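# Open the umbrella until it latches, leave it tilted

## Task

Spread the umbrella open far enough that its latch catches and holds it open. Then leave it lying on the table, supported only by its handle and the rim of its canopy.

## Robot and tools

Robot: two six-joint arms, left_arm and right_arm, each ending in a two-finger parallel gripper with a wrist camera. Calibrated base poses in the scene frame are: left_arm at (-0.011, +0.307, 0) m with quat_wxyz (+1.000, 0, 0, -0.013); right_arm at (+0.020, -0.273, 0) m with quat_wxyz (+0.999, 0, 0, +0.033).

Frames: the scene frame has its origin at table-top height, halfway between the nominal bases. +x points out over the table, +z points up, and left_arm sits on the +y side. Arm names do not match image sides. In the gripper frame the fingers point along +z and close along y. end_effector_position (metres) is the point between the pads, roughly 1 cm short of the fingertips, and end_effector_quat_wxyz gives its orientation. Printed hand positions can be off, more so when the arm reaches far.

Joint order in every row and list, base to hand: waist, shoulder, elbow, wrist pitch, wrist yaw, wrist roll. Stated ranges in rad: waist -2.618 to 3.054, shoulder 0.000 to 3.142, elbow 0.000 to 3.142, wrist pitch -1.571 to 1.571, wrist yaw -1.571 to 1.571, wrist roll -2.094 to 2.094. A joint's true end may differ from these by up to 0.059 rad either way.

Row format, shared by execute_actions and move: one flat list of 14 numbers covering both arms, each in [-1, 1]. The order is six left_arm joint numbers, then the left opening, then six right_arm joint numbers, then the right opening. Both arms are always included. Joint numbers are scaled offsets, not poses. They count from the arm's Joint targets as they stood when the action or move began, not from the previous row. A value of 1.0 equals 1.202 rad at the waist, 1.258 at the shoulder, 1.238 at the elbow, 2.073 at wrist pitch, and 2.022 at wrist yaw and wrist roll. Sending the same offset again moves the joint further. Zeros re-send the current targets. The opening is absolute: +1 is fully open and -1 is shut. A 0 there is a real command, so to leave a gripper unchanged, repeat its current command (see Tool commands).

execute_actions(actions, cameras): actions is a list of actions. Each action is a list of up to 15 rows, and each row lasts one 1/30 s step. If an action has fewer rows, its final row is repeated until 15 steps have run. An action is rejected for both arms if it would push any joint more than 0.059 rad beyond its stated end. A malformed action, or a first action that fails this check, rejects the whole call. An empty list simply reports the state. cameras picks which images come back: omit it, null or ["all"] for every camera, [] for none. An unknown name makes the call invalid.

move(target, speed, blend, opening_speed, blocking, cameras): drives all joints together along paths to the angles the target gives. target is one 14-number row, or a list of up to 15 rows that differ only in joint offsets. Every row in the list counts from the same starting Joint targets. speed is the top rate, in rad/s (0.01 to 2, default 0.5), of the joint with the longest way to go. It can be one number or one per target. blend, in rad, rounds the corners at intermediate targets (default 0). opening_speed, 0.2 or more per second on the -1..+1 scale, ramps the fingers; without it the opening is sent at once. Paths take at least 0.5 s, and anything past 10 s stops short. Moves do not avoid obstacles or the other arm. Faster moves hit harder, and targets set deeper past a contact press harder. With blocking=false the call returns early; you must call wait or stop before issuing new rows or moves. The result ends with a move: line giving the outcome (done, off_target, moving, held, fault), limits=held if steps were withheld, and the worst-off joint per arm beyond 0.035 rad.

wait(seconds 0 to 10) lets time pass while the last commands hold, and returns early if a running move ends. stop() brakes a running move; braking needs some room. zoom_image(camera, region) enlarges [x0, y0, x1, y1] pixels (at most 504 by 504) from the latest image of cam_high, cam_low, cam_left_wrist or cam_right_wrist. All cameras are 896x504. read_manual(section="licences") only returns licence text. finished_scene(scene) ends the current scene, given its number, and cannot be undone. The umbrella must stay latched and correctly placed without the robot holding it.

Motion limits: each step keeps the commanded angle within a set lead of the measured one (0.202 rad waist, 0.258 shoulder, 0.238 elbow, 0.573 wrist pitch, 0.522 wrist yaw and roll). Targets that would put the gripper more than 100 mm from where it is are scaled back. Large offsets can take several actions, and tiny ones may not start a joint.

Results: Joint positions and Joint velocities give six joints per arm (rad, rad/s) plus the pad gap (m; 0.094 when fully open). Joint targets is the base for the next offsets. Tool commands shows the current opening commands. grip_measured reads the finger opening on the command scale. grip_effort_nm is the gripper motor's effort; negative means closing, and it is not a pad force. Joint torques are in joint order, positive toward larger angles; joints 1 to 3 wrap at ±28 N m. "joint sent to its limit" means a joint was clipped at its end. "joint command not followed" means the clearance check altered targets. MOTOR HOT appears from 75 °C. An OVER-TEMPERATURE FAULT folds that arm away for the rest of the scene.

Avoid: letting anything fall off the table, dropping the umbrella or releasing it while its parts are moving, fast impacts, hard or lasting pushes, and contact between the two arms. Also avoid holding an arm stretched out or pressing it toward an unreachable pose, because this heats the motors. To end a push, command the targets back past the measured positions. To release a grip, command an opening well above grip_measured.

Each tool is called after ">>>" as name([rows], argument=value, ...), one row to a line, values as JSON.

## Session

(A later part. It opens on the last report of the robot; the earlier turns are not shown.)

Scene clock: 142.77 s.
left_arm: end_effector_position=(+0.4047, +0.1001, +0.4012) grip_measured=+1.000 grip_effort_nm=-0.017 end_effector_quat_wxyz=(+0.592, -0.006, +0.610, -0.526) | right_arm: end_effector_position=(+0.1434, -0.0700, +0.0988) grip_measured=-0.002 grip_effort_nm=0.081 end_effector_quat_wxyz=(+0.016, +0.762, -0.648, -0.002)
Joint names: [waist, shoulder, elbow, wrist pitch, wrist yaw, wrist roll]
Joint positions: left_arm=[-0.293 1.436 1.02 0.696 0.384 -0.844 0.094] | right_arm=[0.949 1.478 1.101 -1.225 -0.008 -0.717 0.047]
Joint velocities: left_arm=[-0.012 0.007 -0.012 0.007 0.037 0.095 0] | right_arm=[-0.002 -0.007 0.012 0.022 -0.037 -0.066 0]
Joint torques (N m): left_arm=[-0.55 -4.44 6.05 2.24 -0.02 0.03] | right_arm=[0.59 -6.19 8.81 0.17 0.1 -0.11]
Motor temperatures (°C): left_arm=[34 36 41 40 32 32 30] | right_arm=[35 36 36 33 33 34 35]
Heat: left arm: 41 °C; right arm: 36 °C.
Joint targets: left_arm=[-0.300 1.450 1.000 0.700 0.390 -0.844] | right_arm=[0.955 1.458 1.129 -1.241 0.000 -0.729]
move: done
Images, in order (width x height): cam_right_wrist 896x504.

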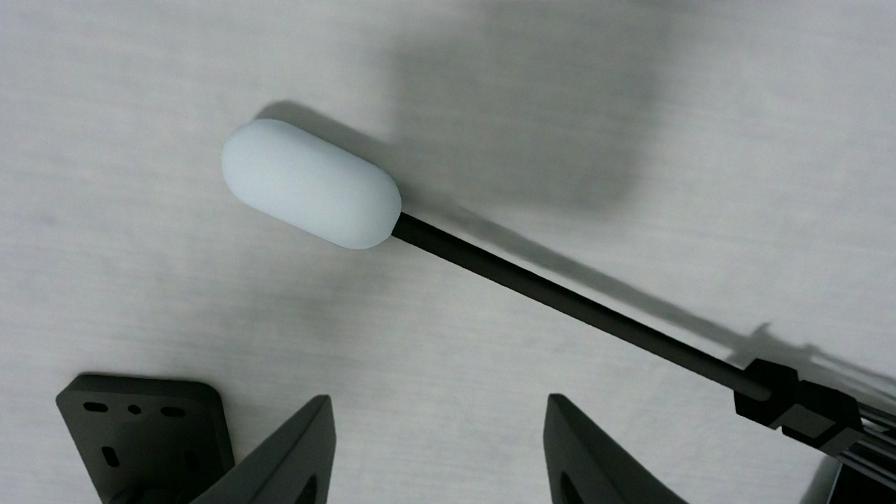

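>>> execute_actions(actions=[])

Scene clock: 159.67 s.
left_arm: end_effector_position=(+0.4047, +0.1001, +0.4012) grip_measured=+1.000 grip_effort_nm=-0.007 end_effector_quat_wxyz=(+0.592, -0.006, +0.610, -0.526) | right_arm: end_effector_position=(+0.1434, -0.0701, +0.0988) grip_measured=-0.002 grip_effort_nm=0.085 end_effector_quat_wxyz=(+0.016, +0.762, -0.647, -0.002)
Joint names: [waist, shoulder, elbow, wrist pitch, wrist yaw, wrist roll]
Joint positions: left_arm=[-0.293 1.436 1.02 0.696 0.384 -0.844 0.094] | right_arm=[0.949 1.478 1.101 -1.225 -0.008 -0.718 0.047]
Joint velocities: left_arm=[0.002 -0.007 -0.012 0.007 0.051 -0.037 0] | right_arm=[-0.017 -0.012 -0.027 0.007 0.007 0.022 0]
Joint torques (N m): left_arm=[-0.58 -4.42 6.05 2.25 -0.02 0.04] | right_arm=[0.61 -6.16 8.84 0.17 0.1 -0.09]
Motor temperatures (°C): left_arm=[34 36 41 41 32 32 30] | right_arm=[35 36 37 33 33 34 34]
Heat: left arm: 41 °C; right arm: 37 °C.
Joint targets: left_arm=[-0.300 1.450 1.000 0.700 0.390 -0.844] | right_arm=[0.955 1.458 1.129 -1.241 0.000 -0.729]
Tool commands: left_gripper/opening=+1.0 right_gripper/opening=+0.0

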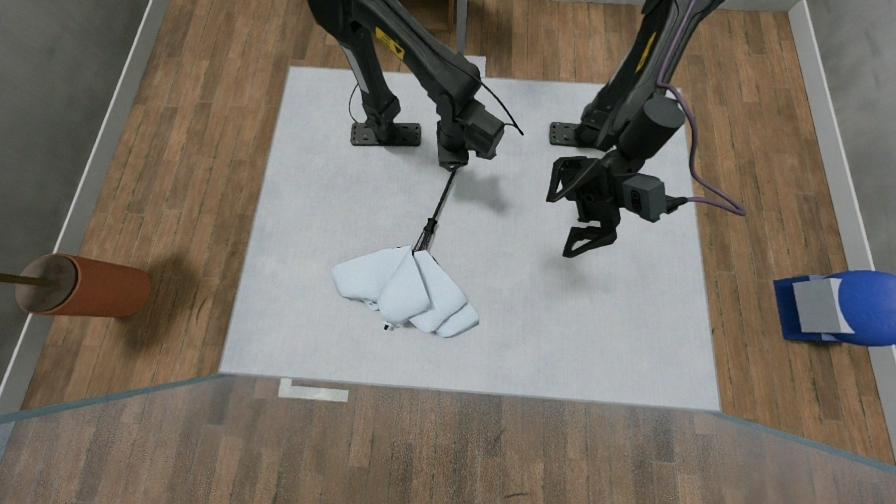

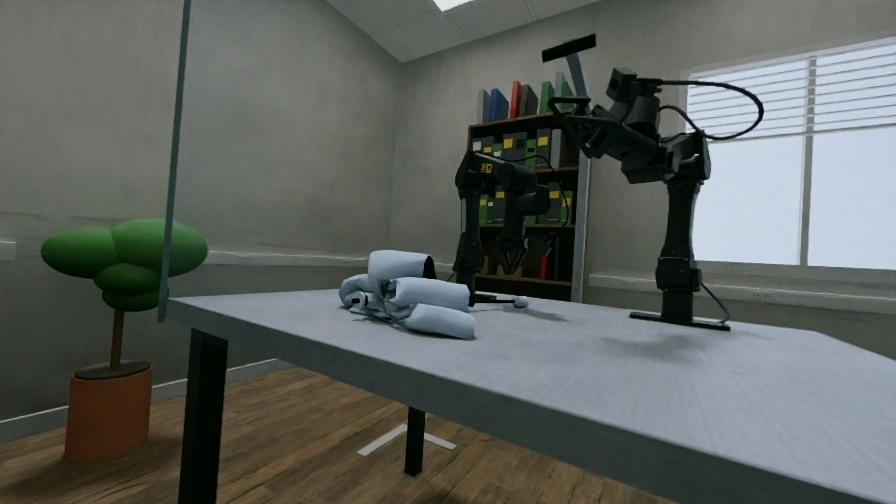

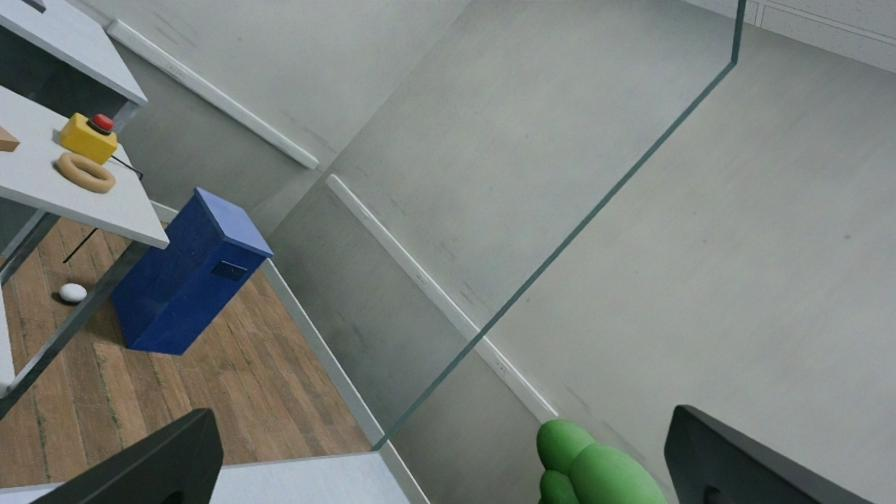

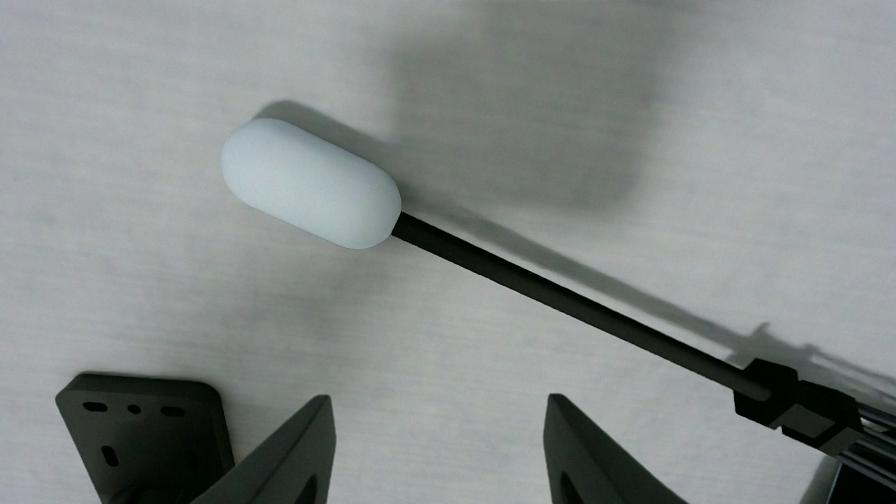

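>>> move(target=[0,0,0,0,0,0,1, 0,0,0,0,0,-0.5396,0], speed=0.8, cameras=["cam_right_wrist"])

Scene clock: 164.87 s.
left_arm: end_effector_position=(+0.4047, +0.1001, +0.4012) grip_measured=+1.000 grip_effort_nm=-0.022 end_effector_quat_wxyz=(+0.592, -0.006, +0.610, -0.526) | right_arm: end_effector_position=(+0.1438, -0.0703, +0.0988) grip_measured=-0.002 grip_effort_nm=0.071 end_effector_quat_wxyz=(+0.013, +0.987, -0.159, -0.009)
Joint names: [waist, shoulder, elbow, wrist pitch, wrist yaw, wrist roll]
Joint positions: left_arm=[-0.293 1.436 1.02 0.696 0.384 -0.844 0.094] | right_arm=[0.949 1.478 1.101 -1.225 -0.006 -1.808 0.047]
Joint velocities: left_arm=[0.007 0.002 -0.002 -0.037 0.007 -0.022 0] | right_arm=[-0.007 0.002 -0.002 0.022 -0.037 -0.022 0]
Joint torques (N m): left_arm=[-0.58 -4.44 6.05 2.24 -0.02 0.04] | right_arm=[0.54 -6.23 8.77 0.17 0.08 -0.1]
Motor temperatures (°C): left_arm=[34 36 41 41 32 32 30] | right_arm=[35 37 38 33 33 34 34]
Heat: left arm: 41 °C; right arm: 38 °C.
Joint targets: left_arm=[-0.300 1.450 1.000 0.700 0.390 -0.844] | right_arm=[0.955 1.458 1.129 -1.241 0.000 -1.820]
move: done
Images, in order (width x height): cam_right_wrist 896x504.

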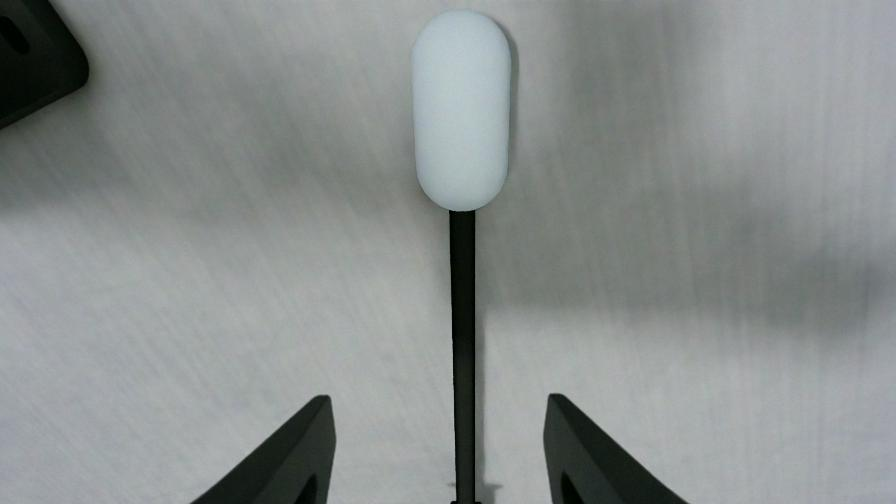

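>>> move(target=[0,0,0,0,0,0,1, 0.00915,0.0853,-0.2140,0.1792,0,-0.01484,0], speed=0.4, cameras=["cam_right_wrist"])

Scene clock: 178.80 s.
left_arm: end_effector_position=(+0.4047, +0.1001, +0.4012) grip_measured=+1.000 grip_effort_nm=-0.027 end_effector_quat_wxyz=(+0.592, -0.006, +0.610, -0.526) | right_arm: end_effector_position=(+0.1473, -0.0597, +0.0283) grip_measured=-0.002 grip_effort_nm=0.076 end_effector_quat_wxyz=(-0.009, +0.990, -0.138, +0.001)
Joint names: [waist, shoulder, elbow, wrist pitch, wrist yaw, wrist roll]
Joint positions: left_arm=[-0.293 1.436 1.02 0.696 0.384 -0.844 0.094] | right_arm=[0.96 1.553 0.88 -0.881 -0.005 -1.839 0.047]
Joint velocities: left_arm=[0.012 0.002 0.002 0.051 0.051 -0.007 0] | right_arm=[-0.007 -0.002 -0.007 -0.022 -0.066 0.037 0]
Joint torques (N m): left_arm=[-0.57 -4.42 6.06 2.24 -0.02 0.05] | right_arm=[0.61 -4.04 4.57 0.5 0.07 -0.1]
Motor temperatures (°C): left_arm=[34 35 41 41 32 32 30] | right_arm=[35 37 38 33 33 34 34]
Heat: left arm: 41 °C; right arm: 38 °C.
Joint targets: left_arm=[-0.300 1.450 1.000 0.700 0.390 -0.844] | right_arm=[0.965 1.566 0.864 -0.870 0.000 -1.850]
move: done
Images, in order (width x height): cam_right_wrist 896x504.

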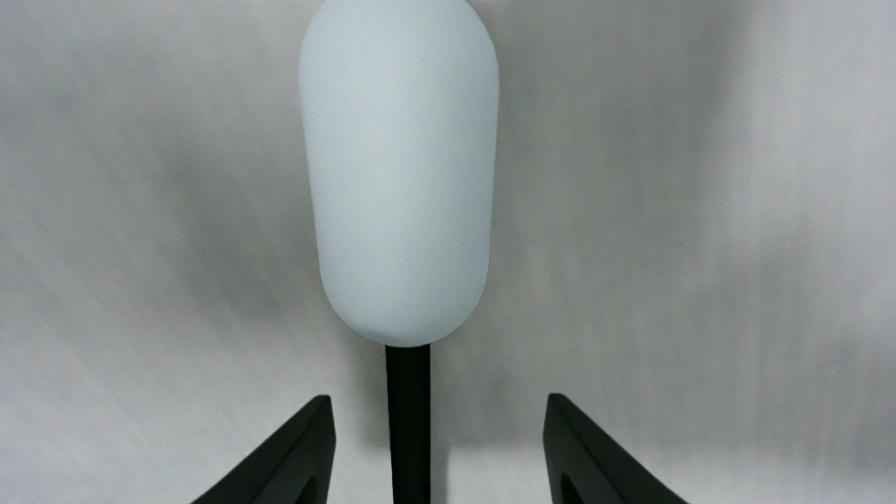

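>>> move(target=[0,0,0,0,0,0,1, -0.0133,0.00715,-0.0299,0.0140,0,0,0], speed=0.2, cameras=["cam_right_wrist"])

Scene clock: 188.80 s.
left_arm: end_effector_position=(+0.4047, +0.1002, +0.4012) grip_measured=+1.000 grip_effort_nm=-0.012 end_effector_quat_wxyz=(+0.592, -0.006, +0.610, -0.526) | right_arm: end_effector_position=(+0.1450, -0.0655, +0.0187) grip_measured=-0.002 grip_effort_nm=0.076 end_effector_quat_wxyz=(-0.003, +0.990, -0.140, -0.002)
Joint names: [waist, shoulder, elbow, wrist pitch, wrist yaw, wrist roll]
Joint positions: left_arm=[-0.293 1.436 1.02 0.696 0.384 -0.844 0.094] | right_arm=[0.955 1.56 0.845 -0.852 -0.005 -1.839 0.047]
Joint velocities: left_arm=[-0.007 -0.007 0.002 0.051 0.066 0.022 0] | right_arm=[0.012 0.012 0.002 0.007 -0.022 -0.051 0]
Joint torques (N m): left_arm=[-0.57 -4.44 6.05 2.24 -0.02 0.04] | right_arm=[-0.57 -3.84 4.37 0.51 0.07 -0.09]
Motor temperatures (°C): left_arm=[34 35 41 42 32 32 30] | right_arm=[35 36 37 33 33 34 34]
Heat: left arm: 42 °C; right arm: 37 °C.
Joint targets: left_arm=[-0.300 1.450 1.000 0.700 0.390 -0.844] | right_arm=[0.950 1.574 0.827 -0.841 0.000 -1.850]
move: done
Images, in order (width x height): cam_right_wrist 896x504.

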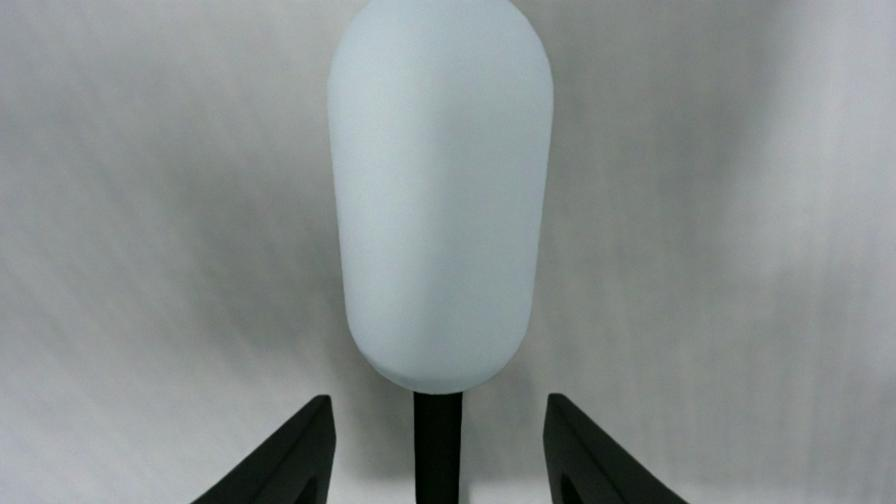

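>>> move(target=[0,0,0,0,0,0,1, 0,0,0,0,0,0,-1], opening_speed=1.0, cameras=["cam_right_wrist", "cam_high"])

Scene clock: 190.83 s.
left_arm: end_effector_position=(+0.4047, +0.1002, +0.4012) grip_measured=+1.000 grip_effort_nm=-0.012 end_effector_quat_wxyz=(+0.592, -0.006, +0.610, -0.526) | right_arm: end_effector_position=(+0.1451, -0.0653, +0.0187) grip_measured=-0.833 grip_effort_nm=-1.048 end_effector_quat_wxyz=(-0.003, +0.990, -0.140, -0.002)
Joint names: [waist, shoulder, elbow, wrist pitch, wrist yaw, wrist roll]
Joint positions: left_arm=[-0.293 1.436 1.02 0.696 0.384 -0.844 0.094] | right_arm=[0.955 1.56 0.845 -0.85 -0.005 -1.84 0.008]
Joint velocities: left_arm=[0.002 0.002 -0.027 0.095 0.022 0.007 0] | right_arm=[-0.002 0.007 -0.012 -0.037 -0.037 -0.081 -0.001]
Joint torques (N m): left_arm=[-0.55 -4.45 6.04 2.24 -0.02 0.04] | right_arm=[-0.54 -3.89 4.42 0.48 0.06 -0.09]
Motor temperatures (°C): left_arm=[34 35 41 42 32 32 30] | right_arm=[35 36 37 33 33 34 34]
Heat: left arm: 42 °C; right arm: 37 °C.
Joint targets: left_arm=[-0.300 1.450 1.000 0.700 0.390 -0.844] | right_arm=[0.950 1.574 0.827 -0.841 0.000 -1.850]
move: done
Images, in order (width x height): cam_high 896x504, cam_right_wrist 896x504.

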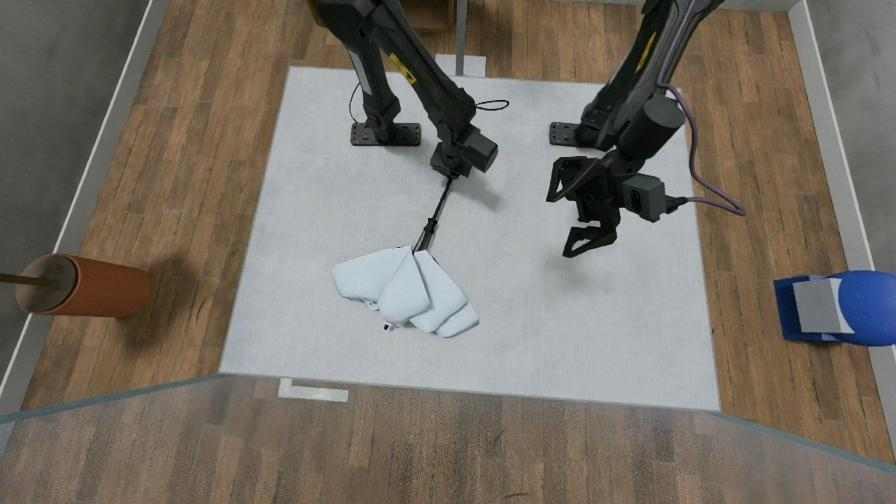

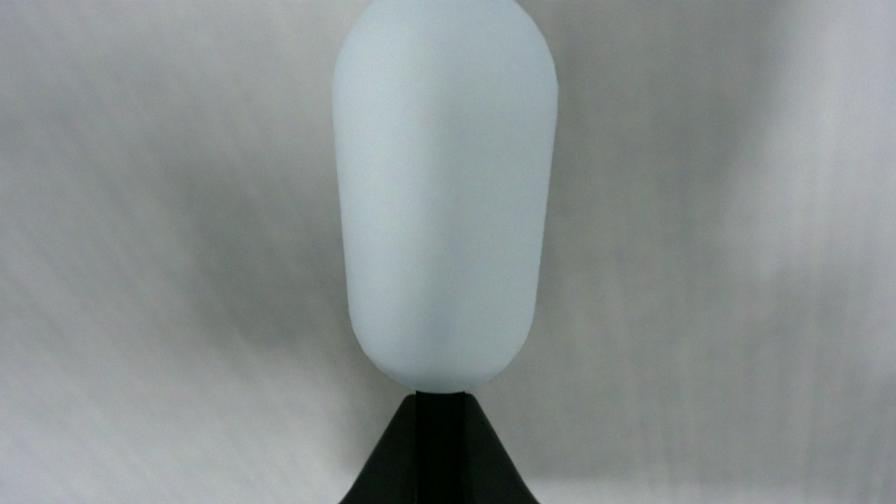

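>>> move([
  [0,0,0,0,0,0,1, 0.0042,-0.0429,0.0751,-0.0627,0,0,-1],
  [0,0,0,0,0,0,1, 0.2238,-0.0501,0.0961,-0.0786,0.2156,0.1355,-1],
], speed=[0.2,0.25], blend=0.03)

Scene clock: 209.30 s.
left_arm: end_effector_position=(+0.4047, +0.1002, +0.4012) grip_measured=+1.000 grip_effort_nm=-0.012 end_effector_quat_wxyz=(+0.592, -0.006, +0.610, -0.526) | right_arm: end_effector_position=(+0.1484, -0.0659, +0.0495) grip_measured=-0.834 grip_effort_nm=-1.062 end_effector_quat_wxyz=(+0.049, +0.974, -0.129, +0.178)
Joint names: [waist, shoulder, elbow, wrist pitch, wrist yaw, wrist roll]
Joint positions: left_arm=[-0.293 1.436 1.02 0.696 0.384 -0.844 0.094] | right_arm=[1.214 1.543 0.909 -0.98 0.369 -1.59 0.008]
Joint velocities: left_arm=[0.002 -0.012 0.007 0.022 0.037 -0.022 0] | right_arm=[0.007 0.007 0.012 0.022 -0.051 0.007 0]
Joint torques (N m): left_arm=[-0.55 -4.44 6.05 2.24 -0.02 0.04] | right_arm=[0.51 -7.38 9.26 0.08 0.99 0.15]
Motor temperatures (°C): left_arm=[34 35 41 43 32 32 30] | right_arm=[35 36 36 33 33 34 35]
Heat: left arm: 43 °C; right arm: 36 °C.
Joint targets: left_arm=[-0.300 1.450 1.000 0.700 0.390 -0.844] | right_arm=[1.218 1.512 0.946 -1.003 0.436 -1.576]
move: off_target (right_arm); right_arm: the wrist yaw is farthest, 0.067 rad from its target

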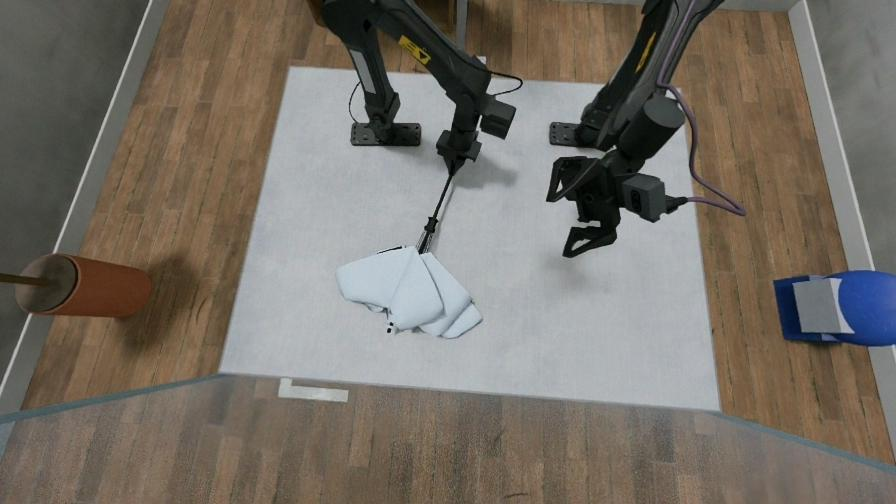

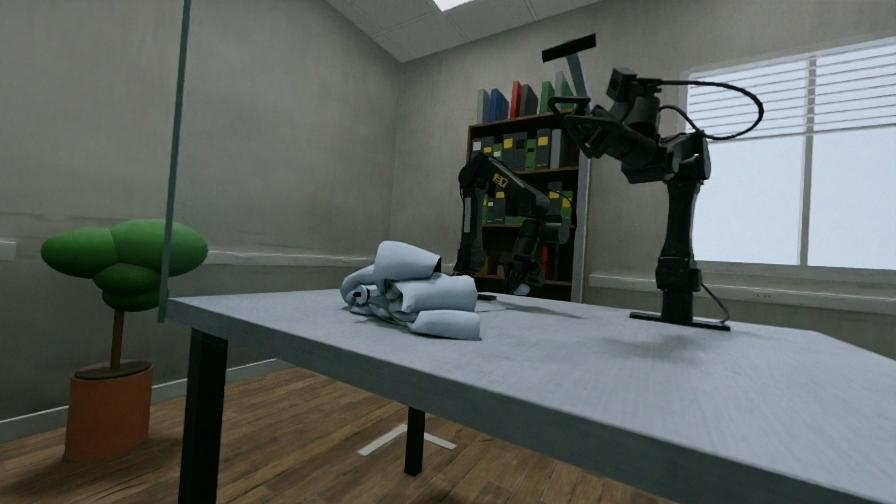

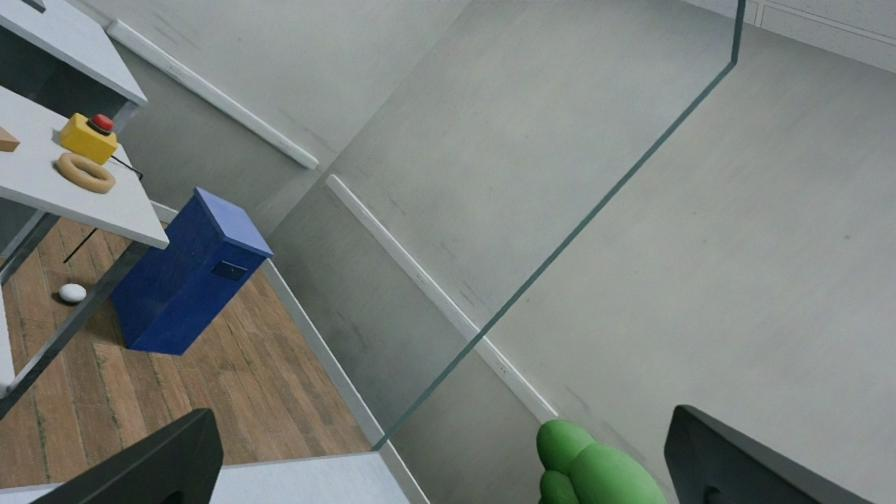

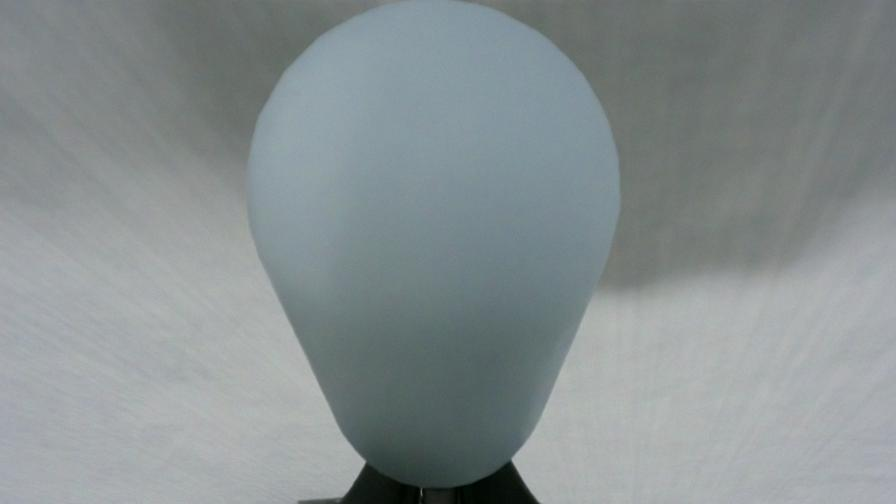

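>>> zoom_image(camera="cam_high", region=[320, 120, 540, 350])

>>> zoom_image(camera="cam_low", region=[320, 180, 620, 360])

Scaled by 2.191 from the camera's 896x504 image, which has a finer 1280x720 frame.

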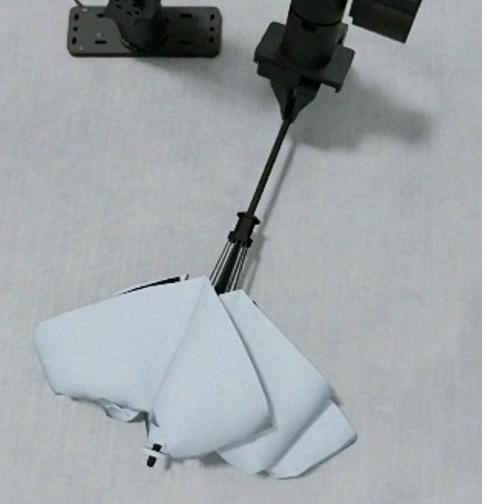

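Scaled by 1.680 from the camera's 896x504 image, which has a finer 1280x720 frame.

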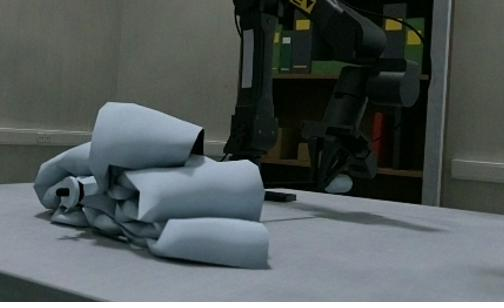

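>>> move(target=[0,0,0,0,0,0,1, 0.0225,-0.0612,0.0800,-0.0709,0.0069,0.0138,-1], speed=0.15)

Scene clock: 229.43 s.
left_arm: end_effector_position=(+0.4047, +0.1002, +0.4012) grip_measured=+1.000 grip_effort_nm=-0.017 end_effector_quat_wxyz=(+0.592, -0.006, +0.610, -0.526) | right_arm: end_effector_position=(+0.1445, -0.0628, +0.0914) grip_measured=-0.834 grip_effort_nm=-1.067 end_effector_quat_wxyz=(+0.029, +0.973, -0.133, +0.186)
Joint names: [waist, shoulder, elbow, wrist pitch, wrist yaw, wrist roll]
Joint positions: left_arm=[-0.293 1.436 1.02 0.696 0.384 -0.844 0.094] | right_arm=[1.24 1.463 1.008 -1.125 0.379 -1.561 0.008]
Joint velocities: left_arm=[0.012 -0.012 -0.017 0.066 -0.022 -0.022 0] | right_arm=[-0.002 0.017 -0.002 -0.022 0.037 0.022 0]
Joint torques (N m): left_arm=[-0.58 -4.45 6.05 2.23 -0.03 0.04] | right_arm=[0.55 -6.79 9.62 0.13 1.04 0.14]
Motor temperatures (°C): left_arm=[34 35 40 43 32 32 30] | right_arm=[35 36 37 33 34 34 36]
Heat: left arm: 43 °C; right arm: 37 °C.
Joint targets: left_arm=[-0.300 1.450 1.000 0.700 0.390 -0.844] | right_arm=[1.245 1.434 1.045 -1.151 0.450 -1.548]
move: off_target (right_arm); right_arm: the wrist yaw is farthest, 0.071 rad from its target

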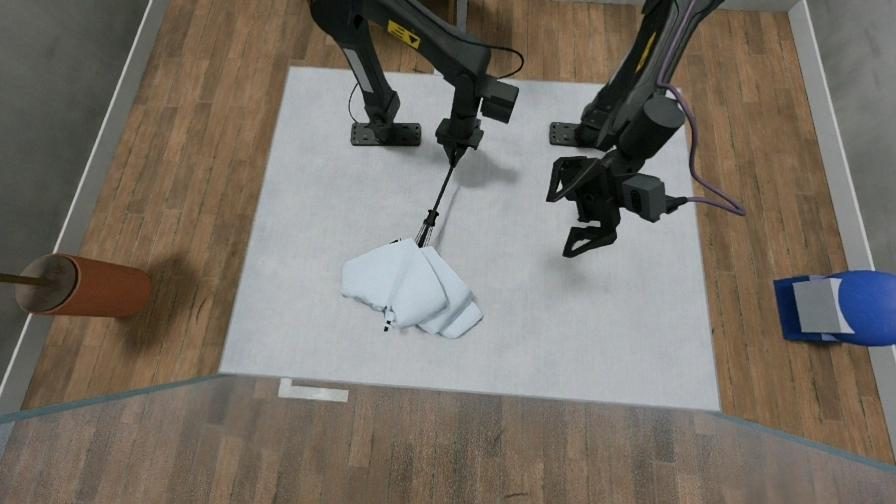

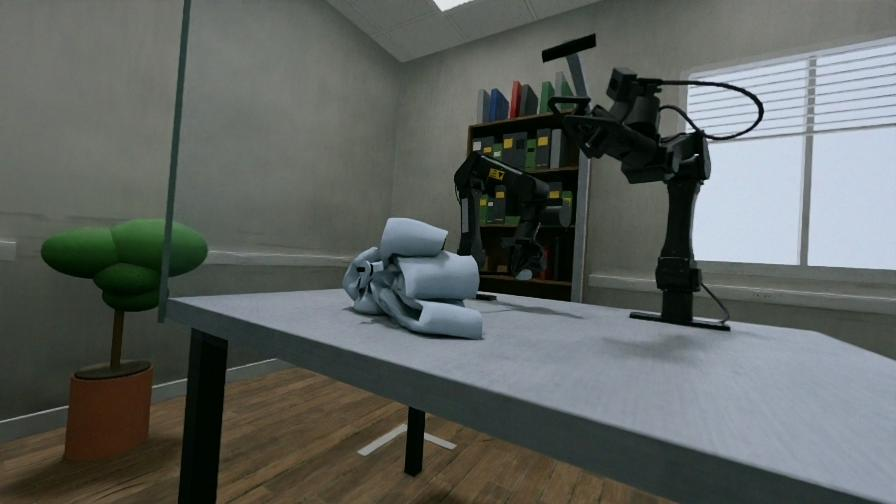

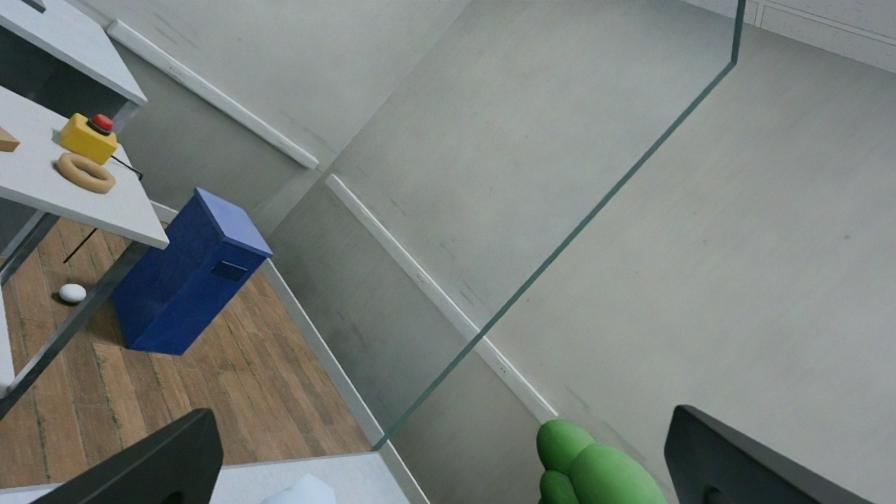

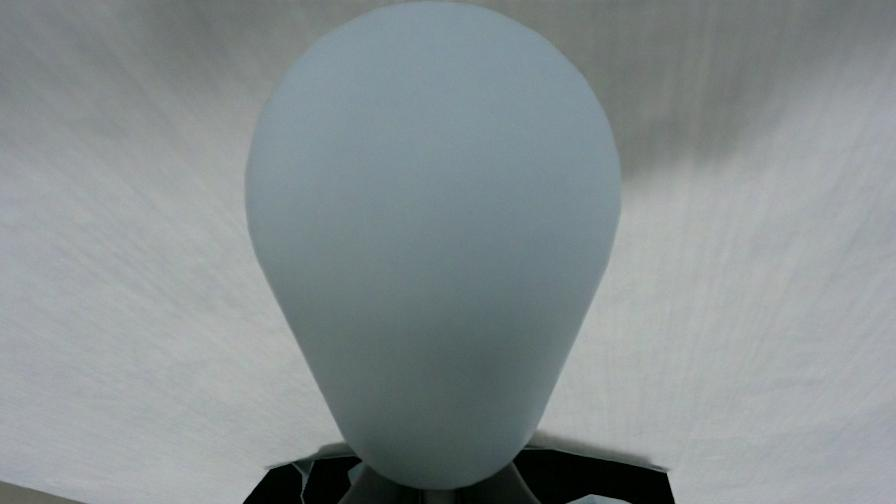

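>>> move(target=[0,0,0,0,0,0,1, 0.1830,0.1121,-0.0121,-0.0381,0.1830,0.1573,-1], speed=0.2)

Scene clock: 251.80 s.
left_arm: end_effector_position=(+0.4047, +0.1002, +0.4012) grip_measured=+1.000 grip_effort_nm=-0.027 end_effector_quat_wxyz=(+0.592, -0.006, +0.610, -0.526) | right_arm: end_effector_position=(+0.1478, -0.0558, +0.1043) grip_measured=-0.834 grip_effort_nm=-1.062 end_effector_quat_wxyz=(+0.029, +0.920, -0.142, +0.364)
Joint names: [waist, shoulder, elbow, wrist pitch, wrist yaw, wrist roll]
Joint positions: left_arm=[-0.293 1.436 1.02 0.696 0.384 -0.844 0.094] | right_arm=[1.461 1.564 1.008 -1.188 0.732 -1.241 0.008]
Joint velocities: left_arm=[-0.007 -0.007 0.007 -0.037 0.007 -0.037 0] | right_arm=[-0.002 -0.012 0.007 -0.081 0.007 -0.037 0]
Joint torques (N m): left_arm=[-0.57 -4.44 6.05 2.24 -0.02 0.03] | right_arm=[0.43 -4.12 7.84 -0.29 1.43 0.11]
Motor temperatures (°C): left_arm=[34 35 40 44 32 32 30] | right_arm=[35 36 37 33 34 34 36]
Heat: left arm: 44 °C; right arm: 37 °C.
Joint targets: left_arm=[-0.300 1.450 1.000 0.700 0.390 -0.844] | right_arm=[1.465 1.576 1.030 -1.229 0.821 -1.230]
move: off_target (right_arm); right_arm: the wrist yaw is farthest, 0.088 rad from its target

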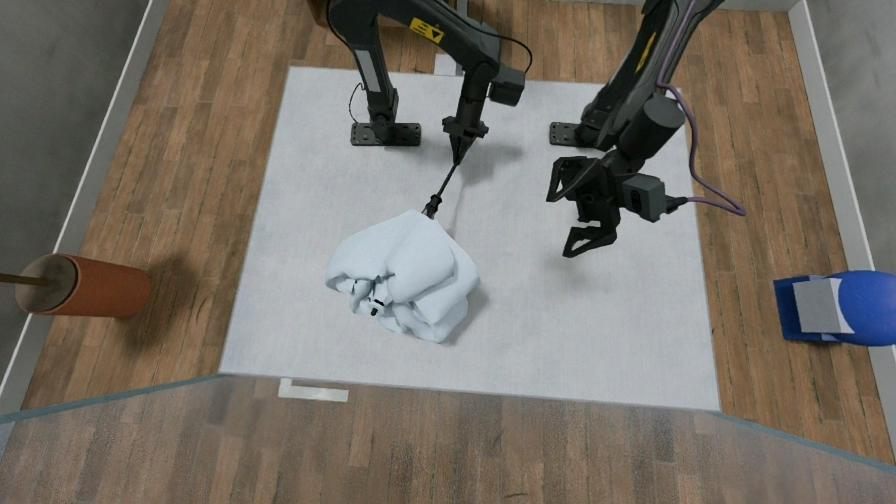

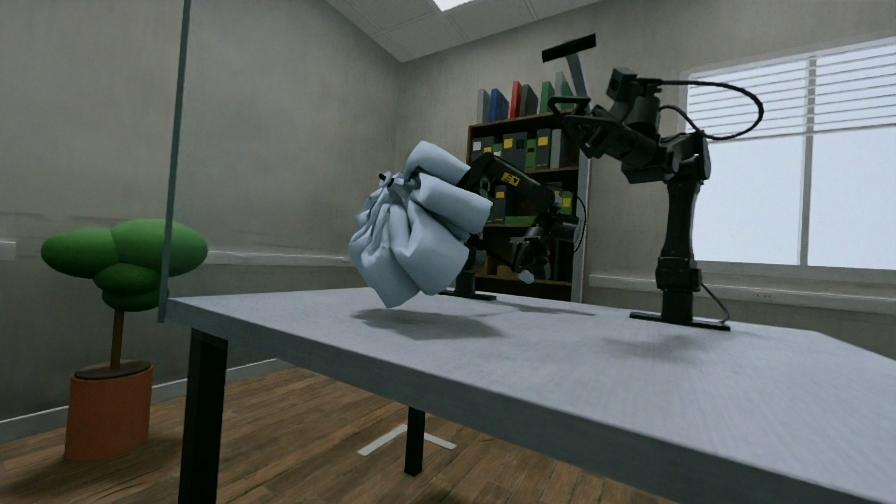

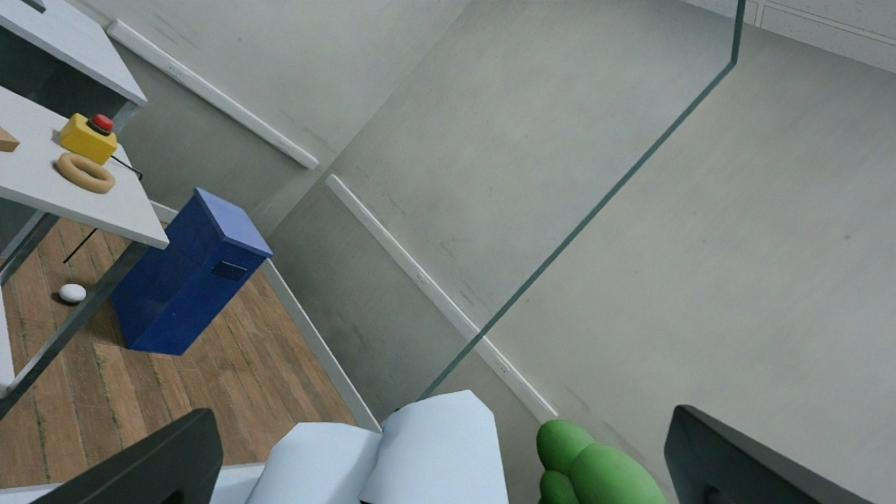

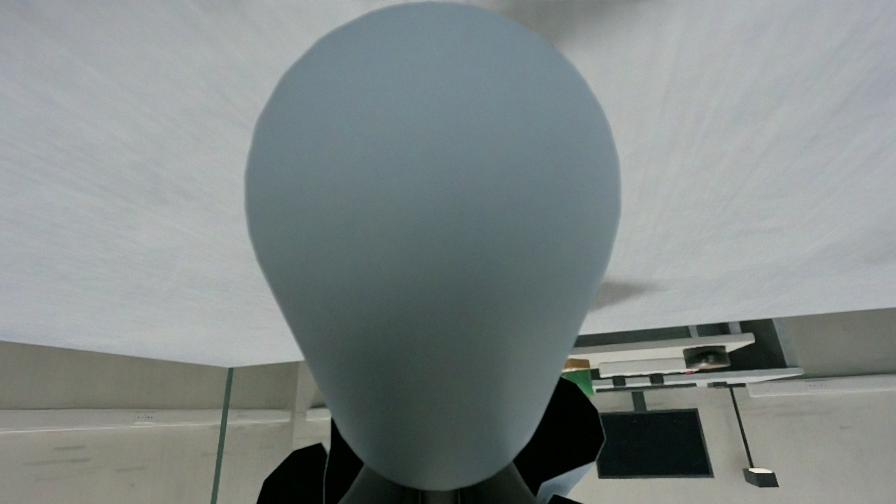

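>>> zoom_image(camera="cam_high", region=[310, 110, 550, 350])

>>> zoom_image(camera="cam_low", region=[330, 120, 610, 320])

Scaled by 2.100 from the camera's 896x504 image, which has a finer 1280x720 frame.

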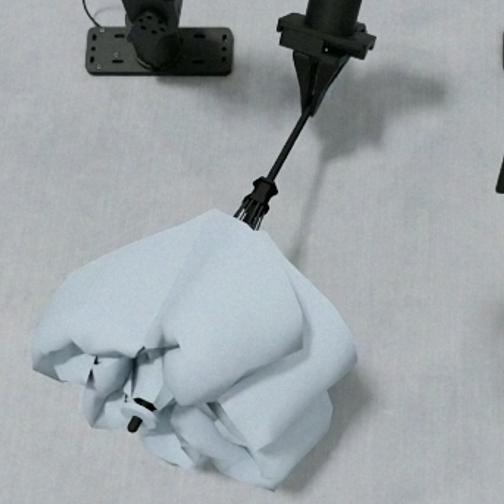

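Scaled by 1.800 from the camera's 896x504 image, which has a finer 1280x720 frame.

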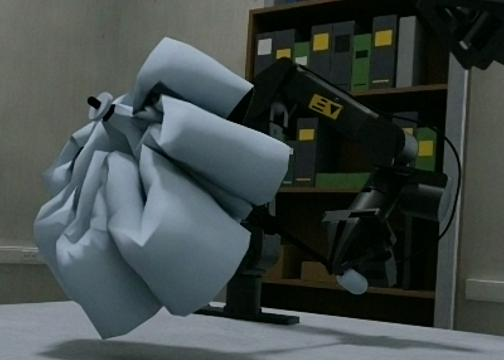

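>>> move(target=[0,0,0,0,0,0,1, -0.004,-0.005,0.1567,-0.1216,0.0045,0,-1], speed=0.2)

Scene clock: 301.87 s.
left_arm: end_effector_position=(+0.4046, +0.1002, +0.4013) grip_measured=+1.000 grip_effort_nm=-0.012 end_effector_quat_wxyz=(+0.593, -0.006, +0.610, -0.527) | right_arm: end_effector_position=(+0.1492, -0.0588, +0.1532) grip_measured=-0.834 grip_effort_nm=-1.062 end_effector_quat_wxyz=(+0.060, +0.917, -0.129, +0.373)
Joint names: [waist, shoulder, elbow, wrist pitch, wrist yaw, wrist roll]
Joint positions: left_arm=[-0.293 1.436 1.02 0.696 0.384 -0.844 0.094] | right_arm=[1.461 1.564 1.19 -1.438 0.743 -1.24 0.008]
Joint velocities: left_arm=[-0.012 -0.012 0.002 0.007 0.007 -0.022 0] | right_arm=[0.007 0.017 -0.012 0.007 -0.066 0.022 -0.001]
Joint torques (N m): left_arm=[-0.57 -4.42 6.06 2.23 -0.03 0.04] | right_arm=[-0.05 -4.7 9.07 -0.42 1.39 0.11]
Motor temperatures (°C): left_arm=[34 35 40 45 32 32 30] | right_arm=[35 35 36 33 36 34 37]
Heat: left arm: 45 °C; right arm: 37 °C.
Joint targets: left_arm=[-0.300 1.450 1.000 0.700 0.390 -0.844] | right_arm=[1.461 1.569 1.224 -1.482 0.829 -1.230]
move: off_target (right_arm); right_arm: the wrist yaw is farthest, 0.087 rad from its target

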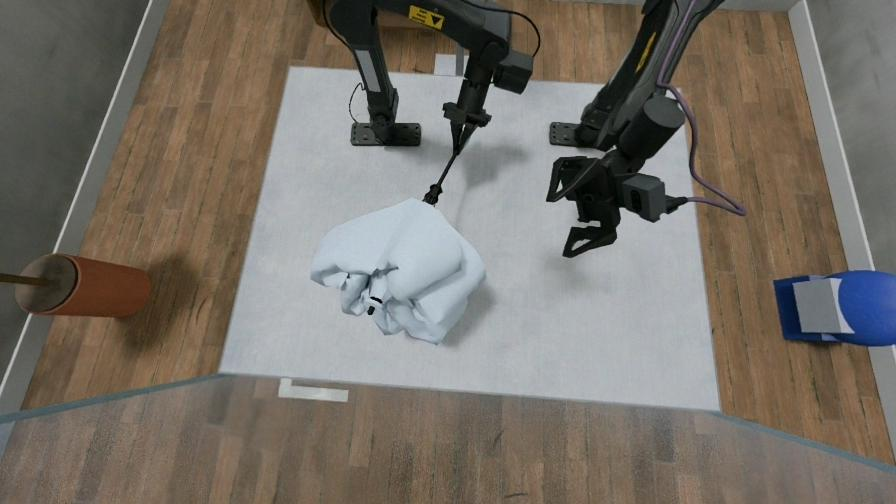

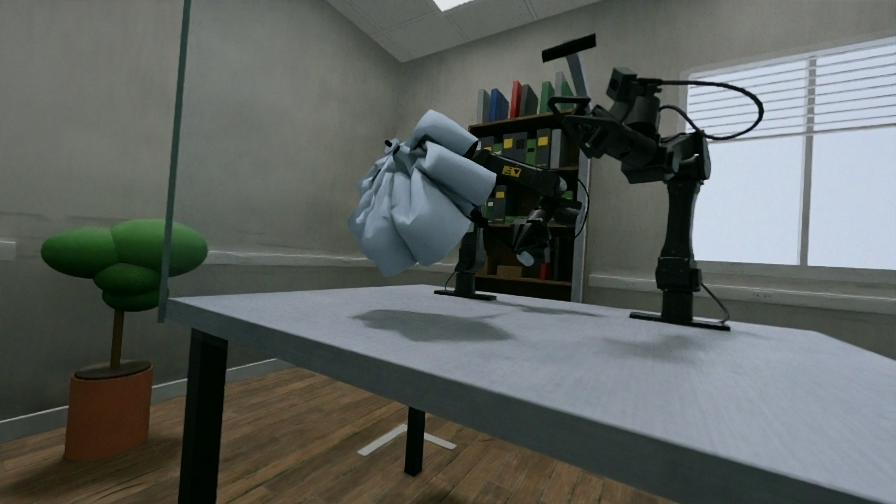

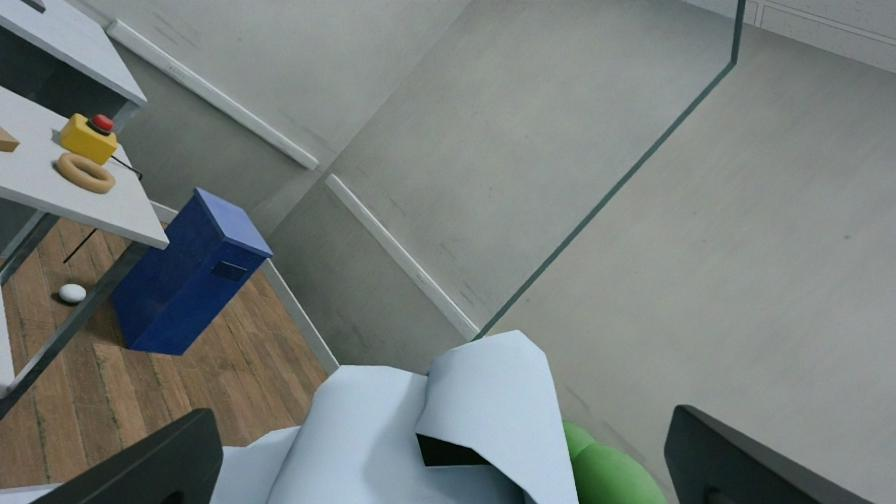

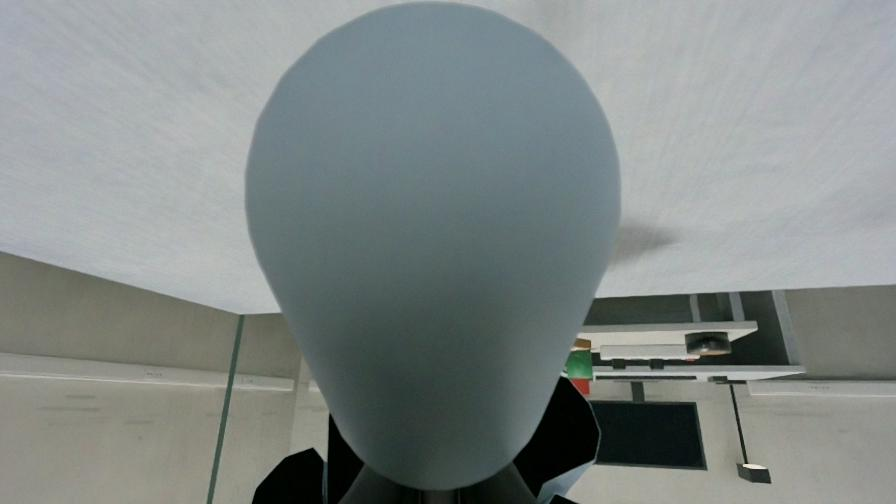

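>>> zoom_image(camera="cam_high", region=[380, 110, 500, 230])

>>> zoom_image(camera="cam_high", region=[300, 190, 500, 350])

Scaled by 4.200 from the camera's 896x504 image, which has a finer 1280x720 frame.

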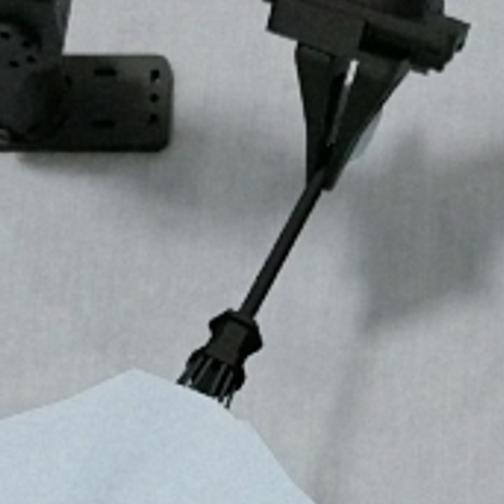

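Scaled by 2.520 from the camera's 896x504 image, which has a finer 1280x720 frame.

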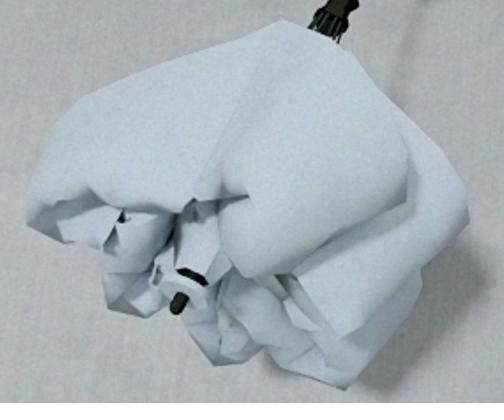

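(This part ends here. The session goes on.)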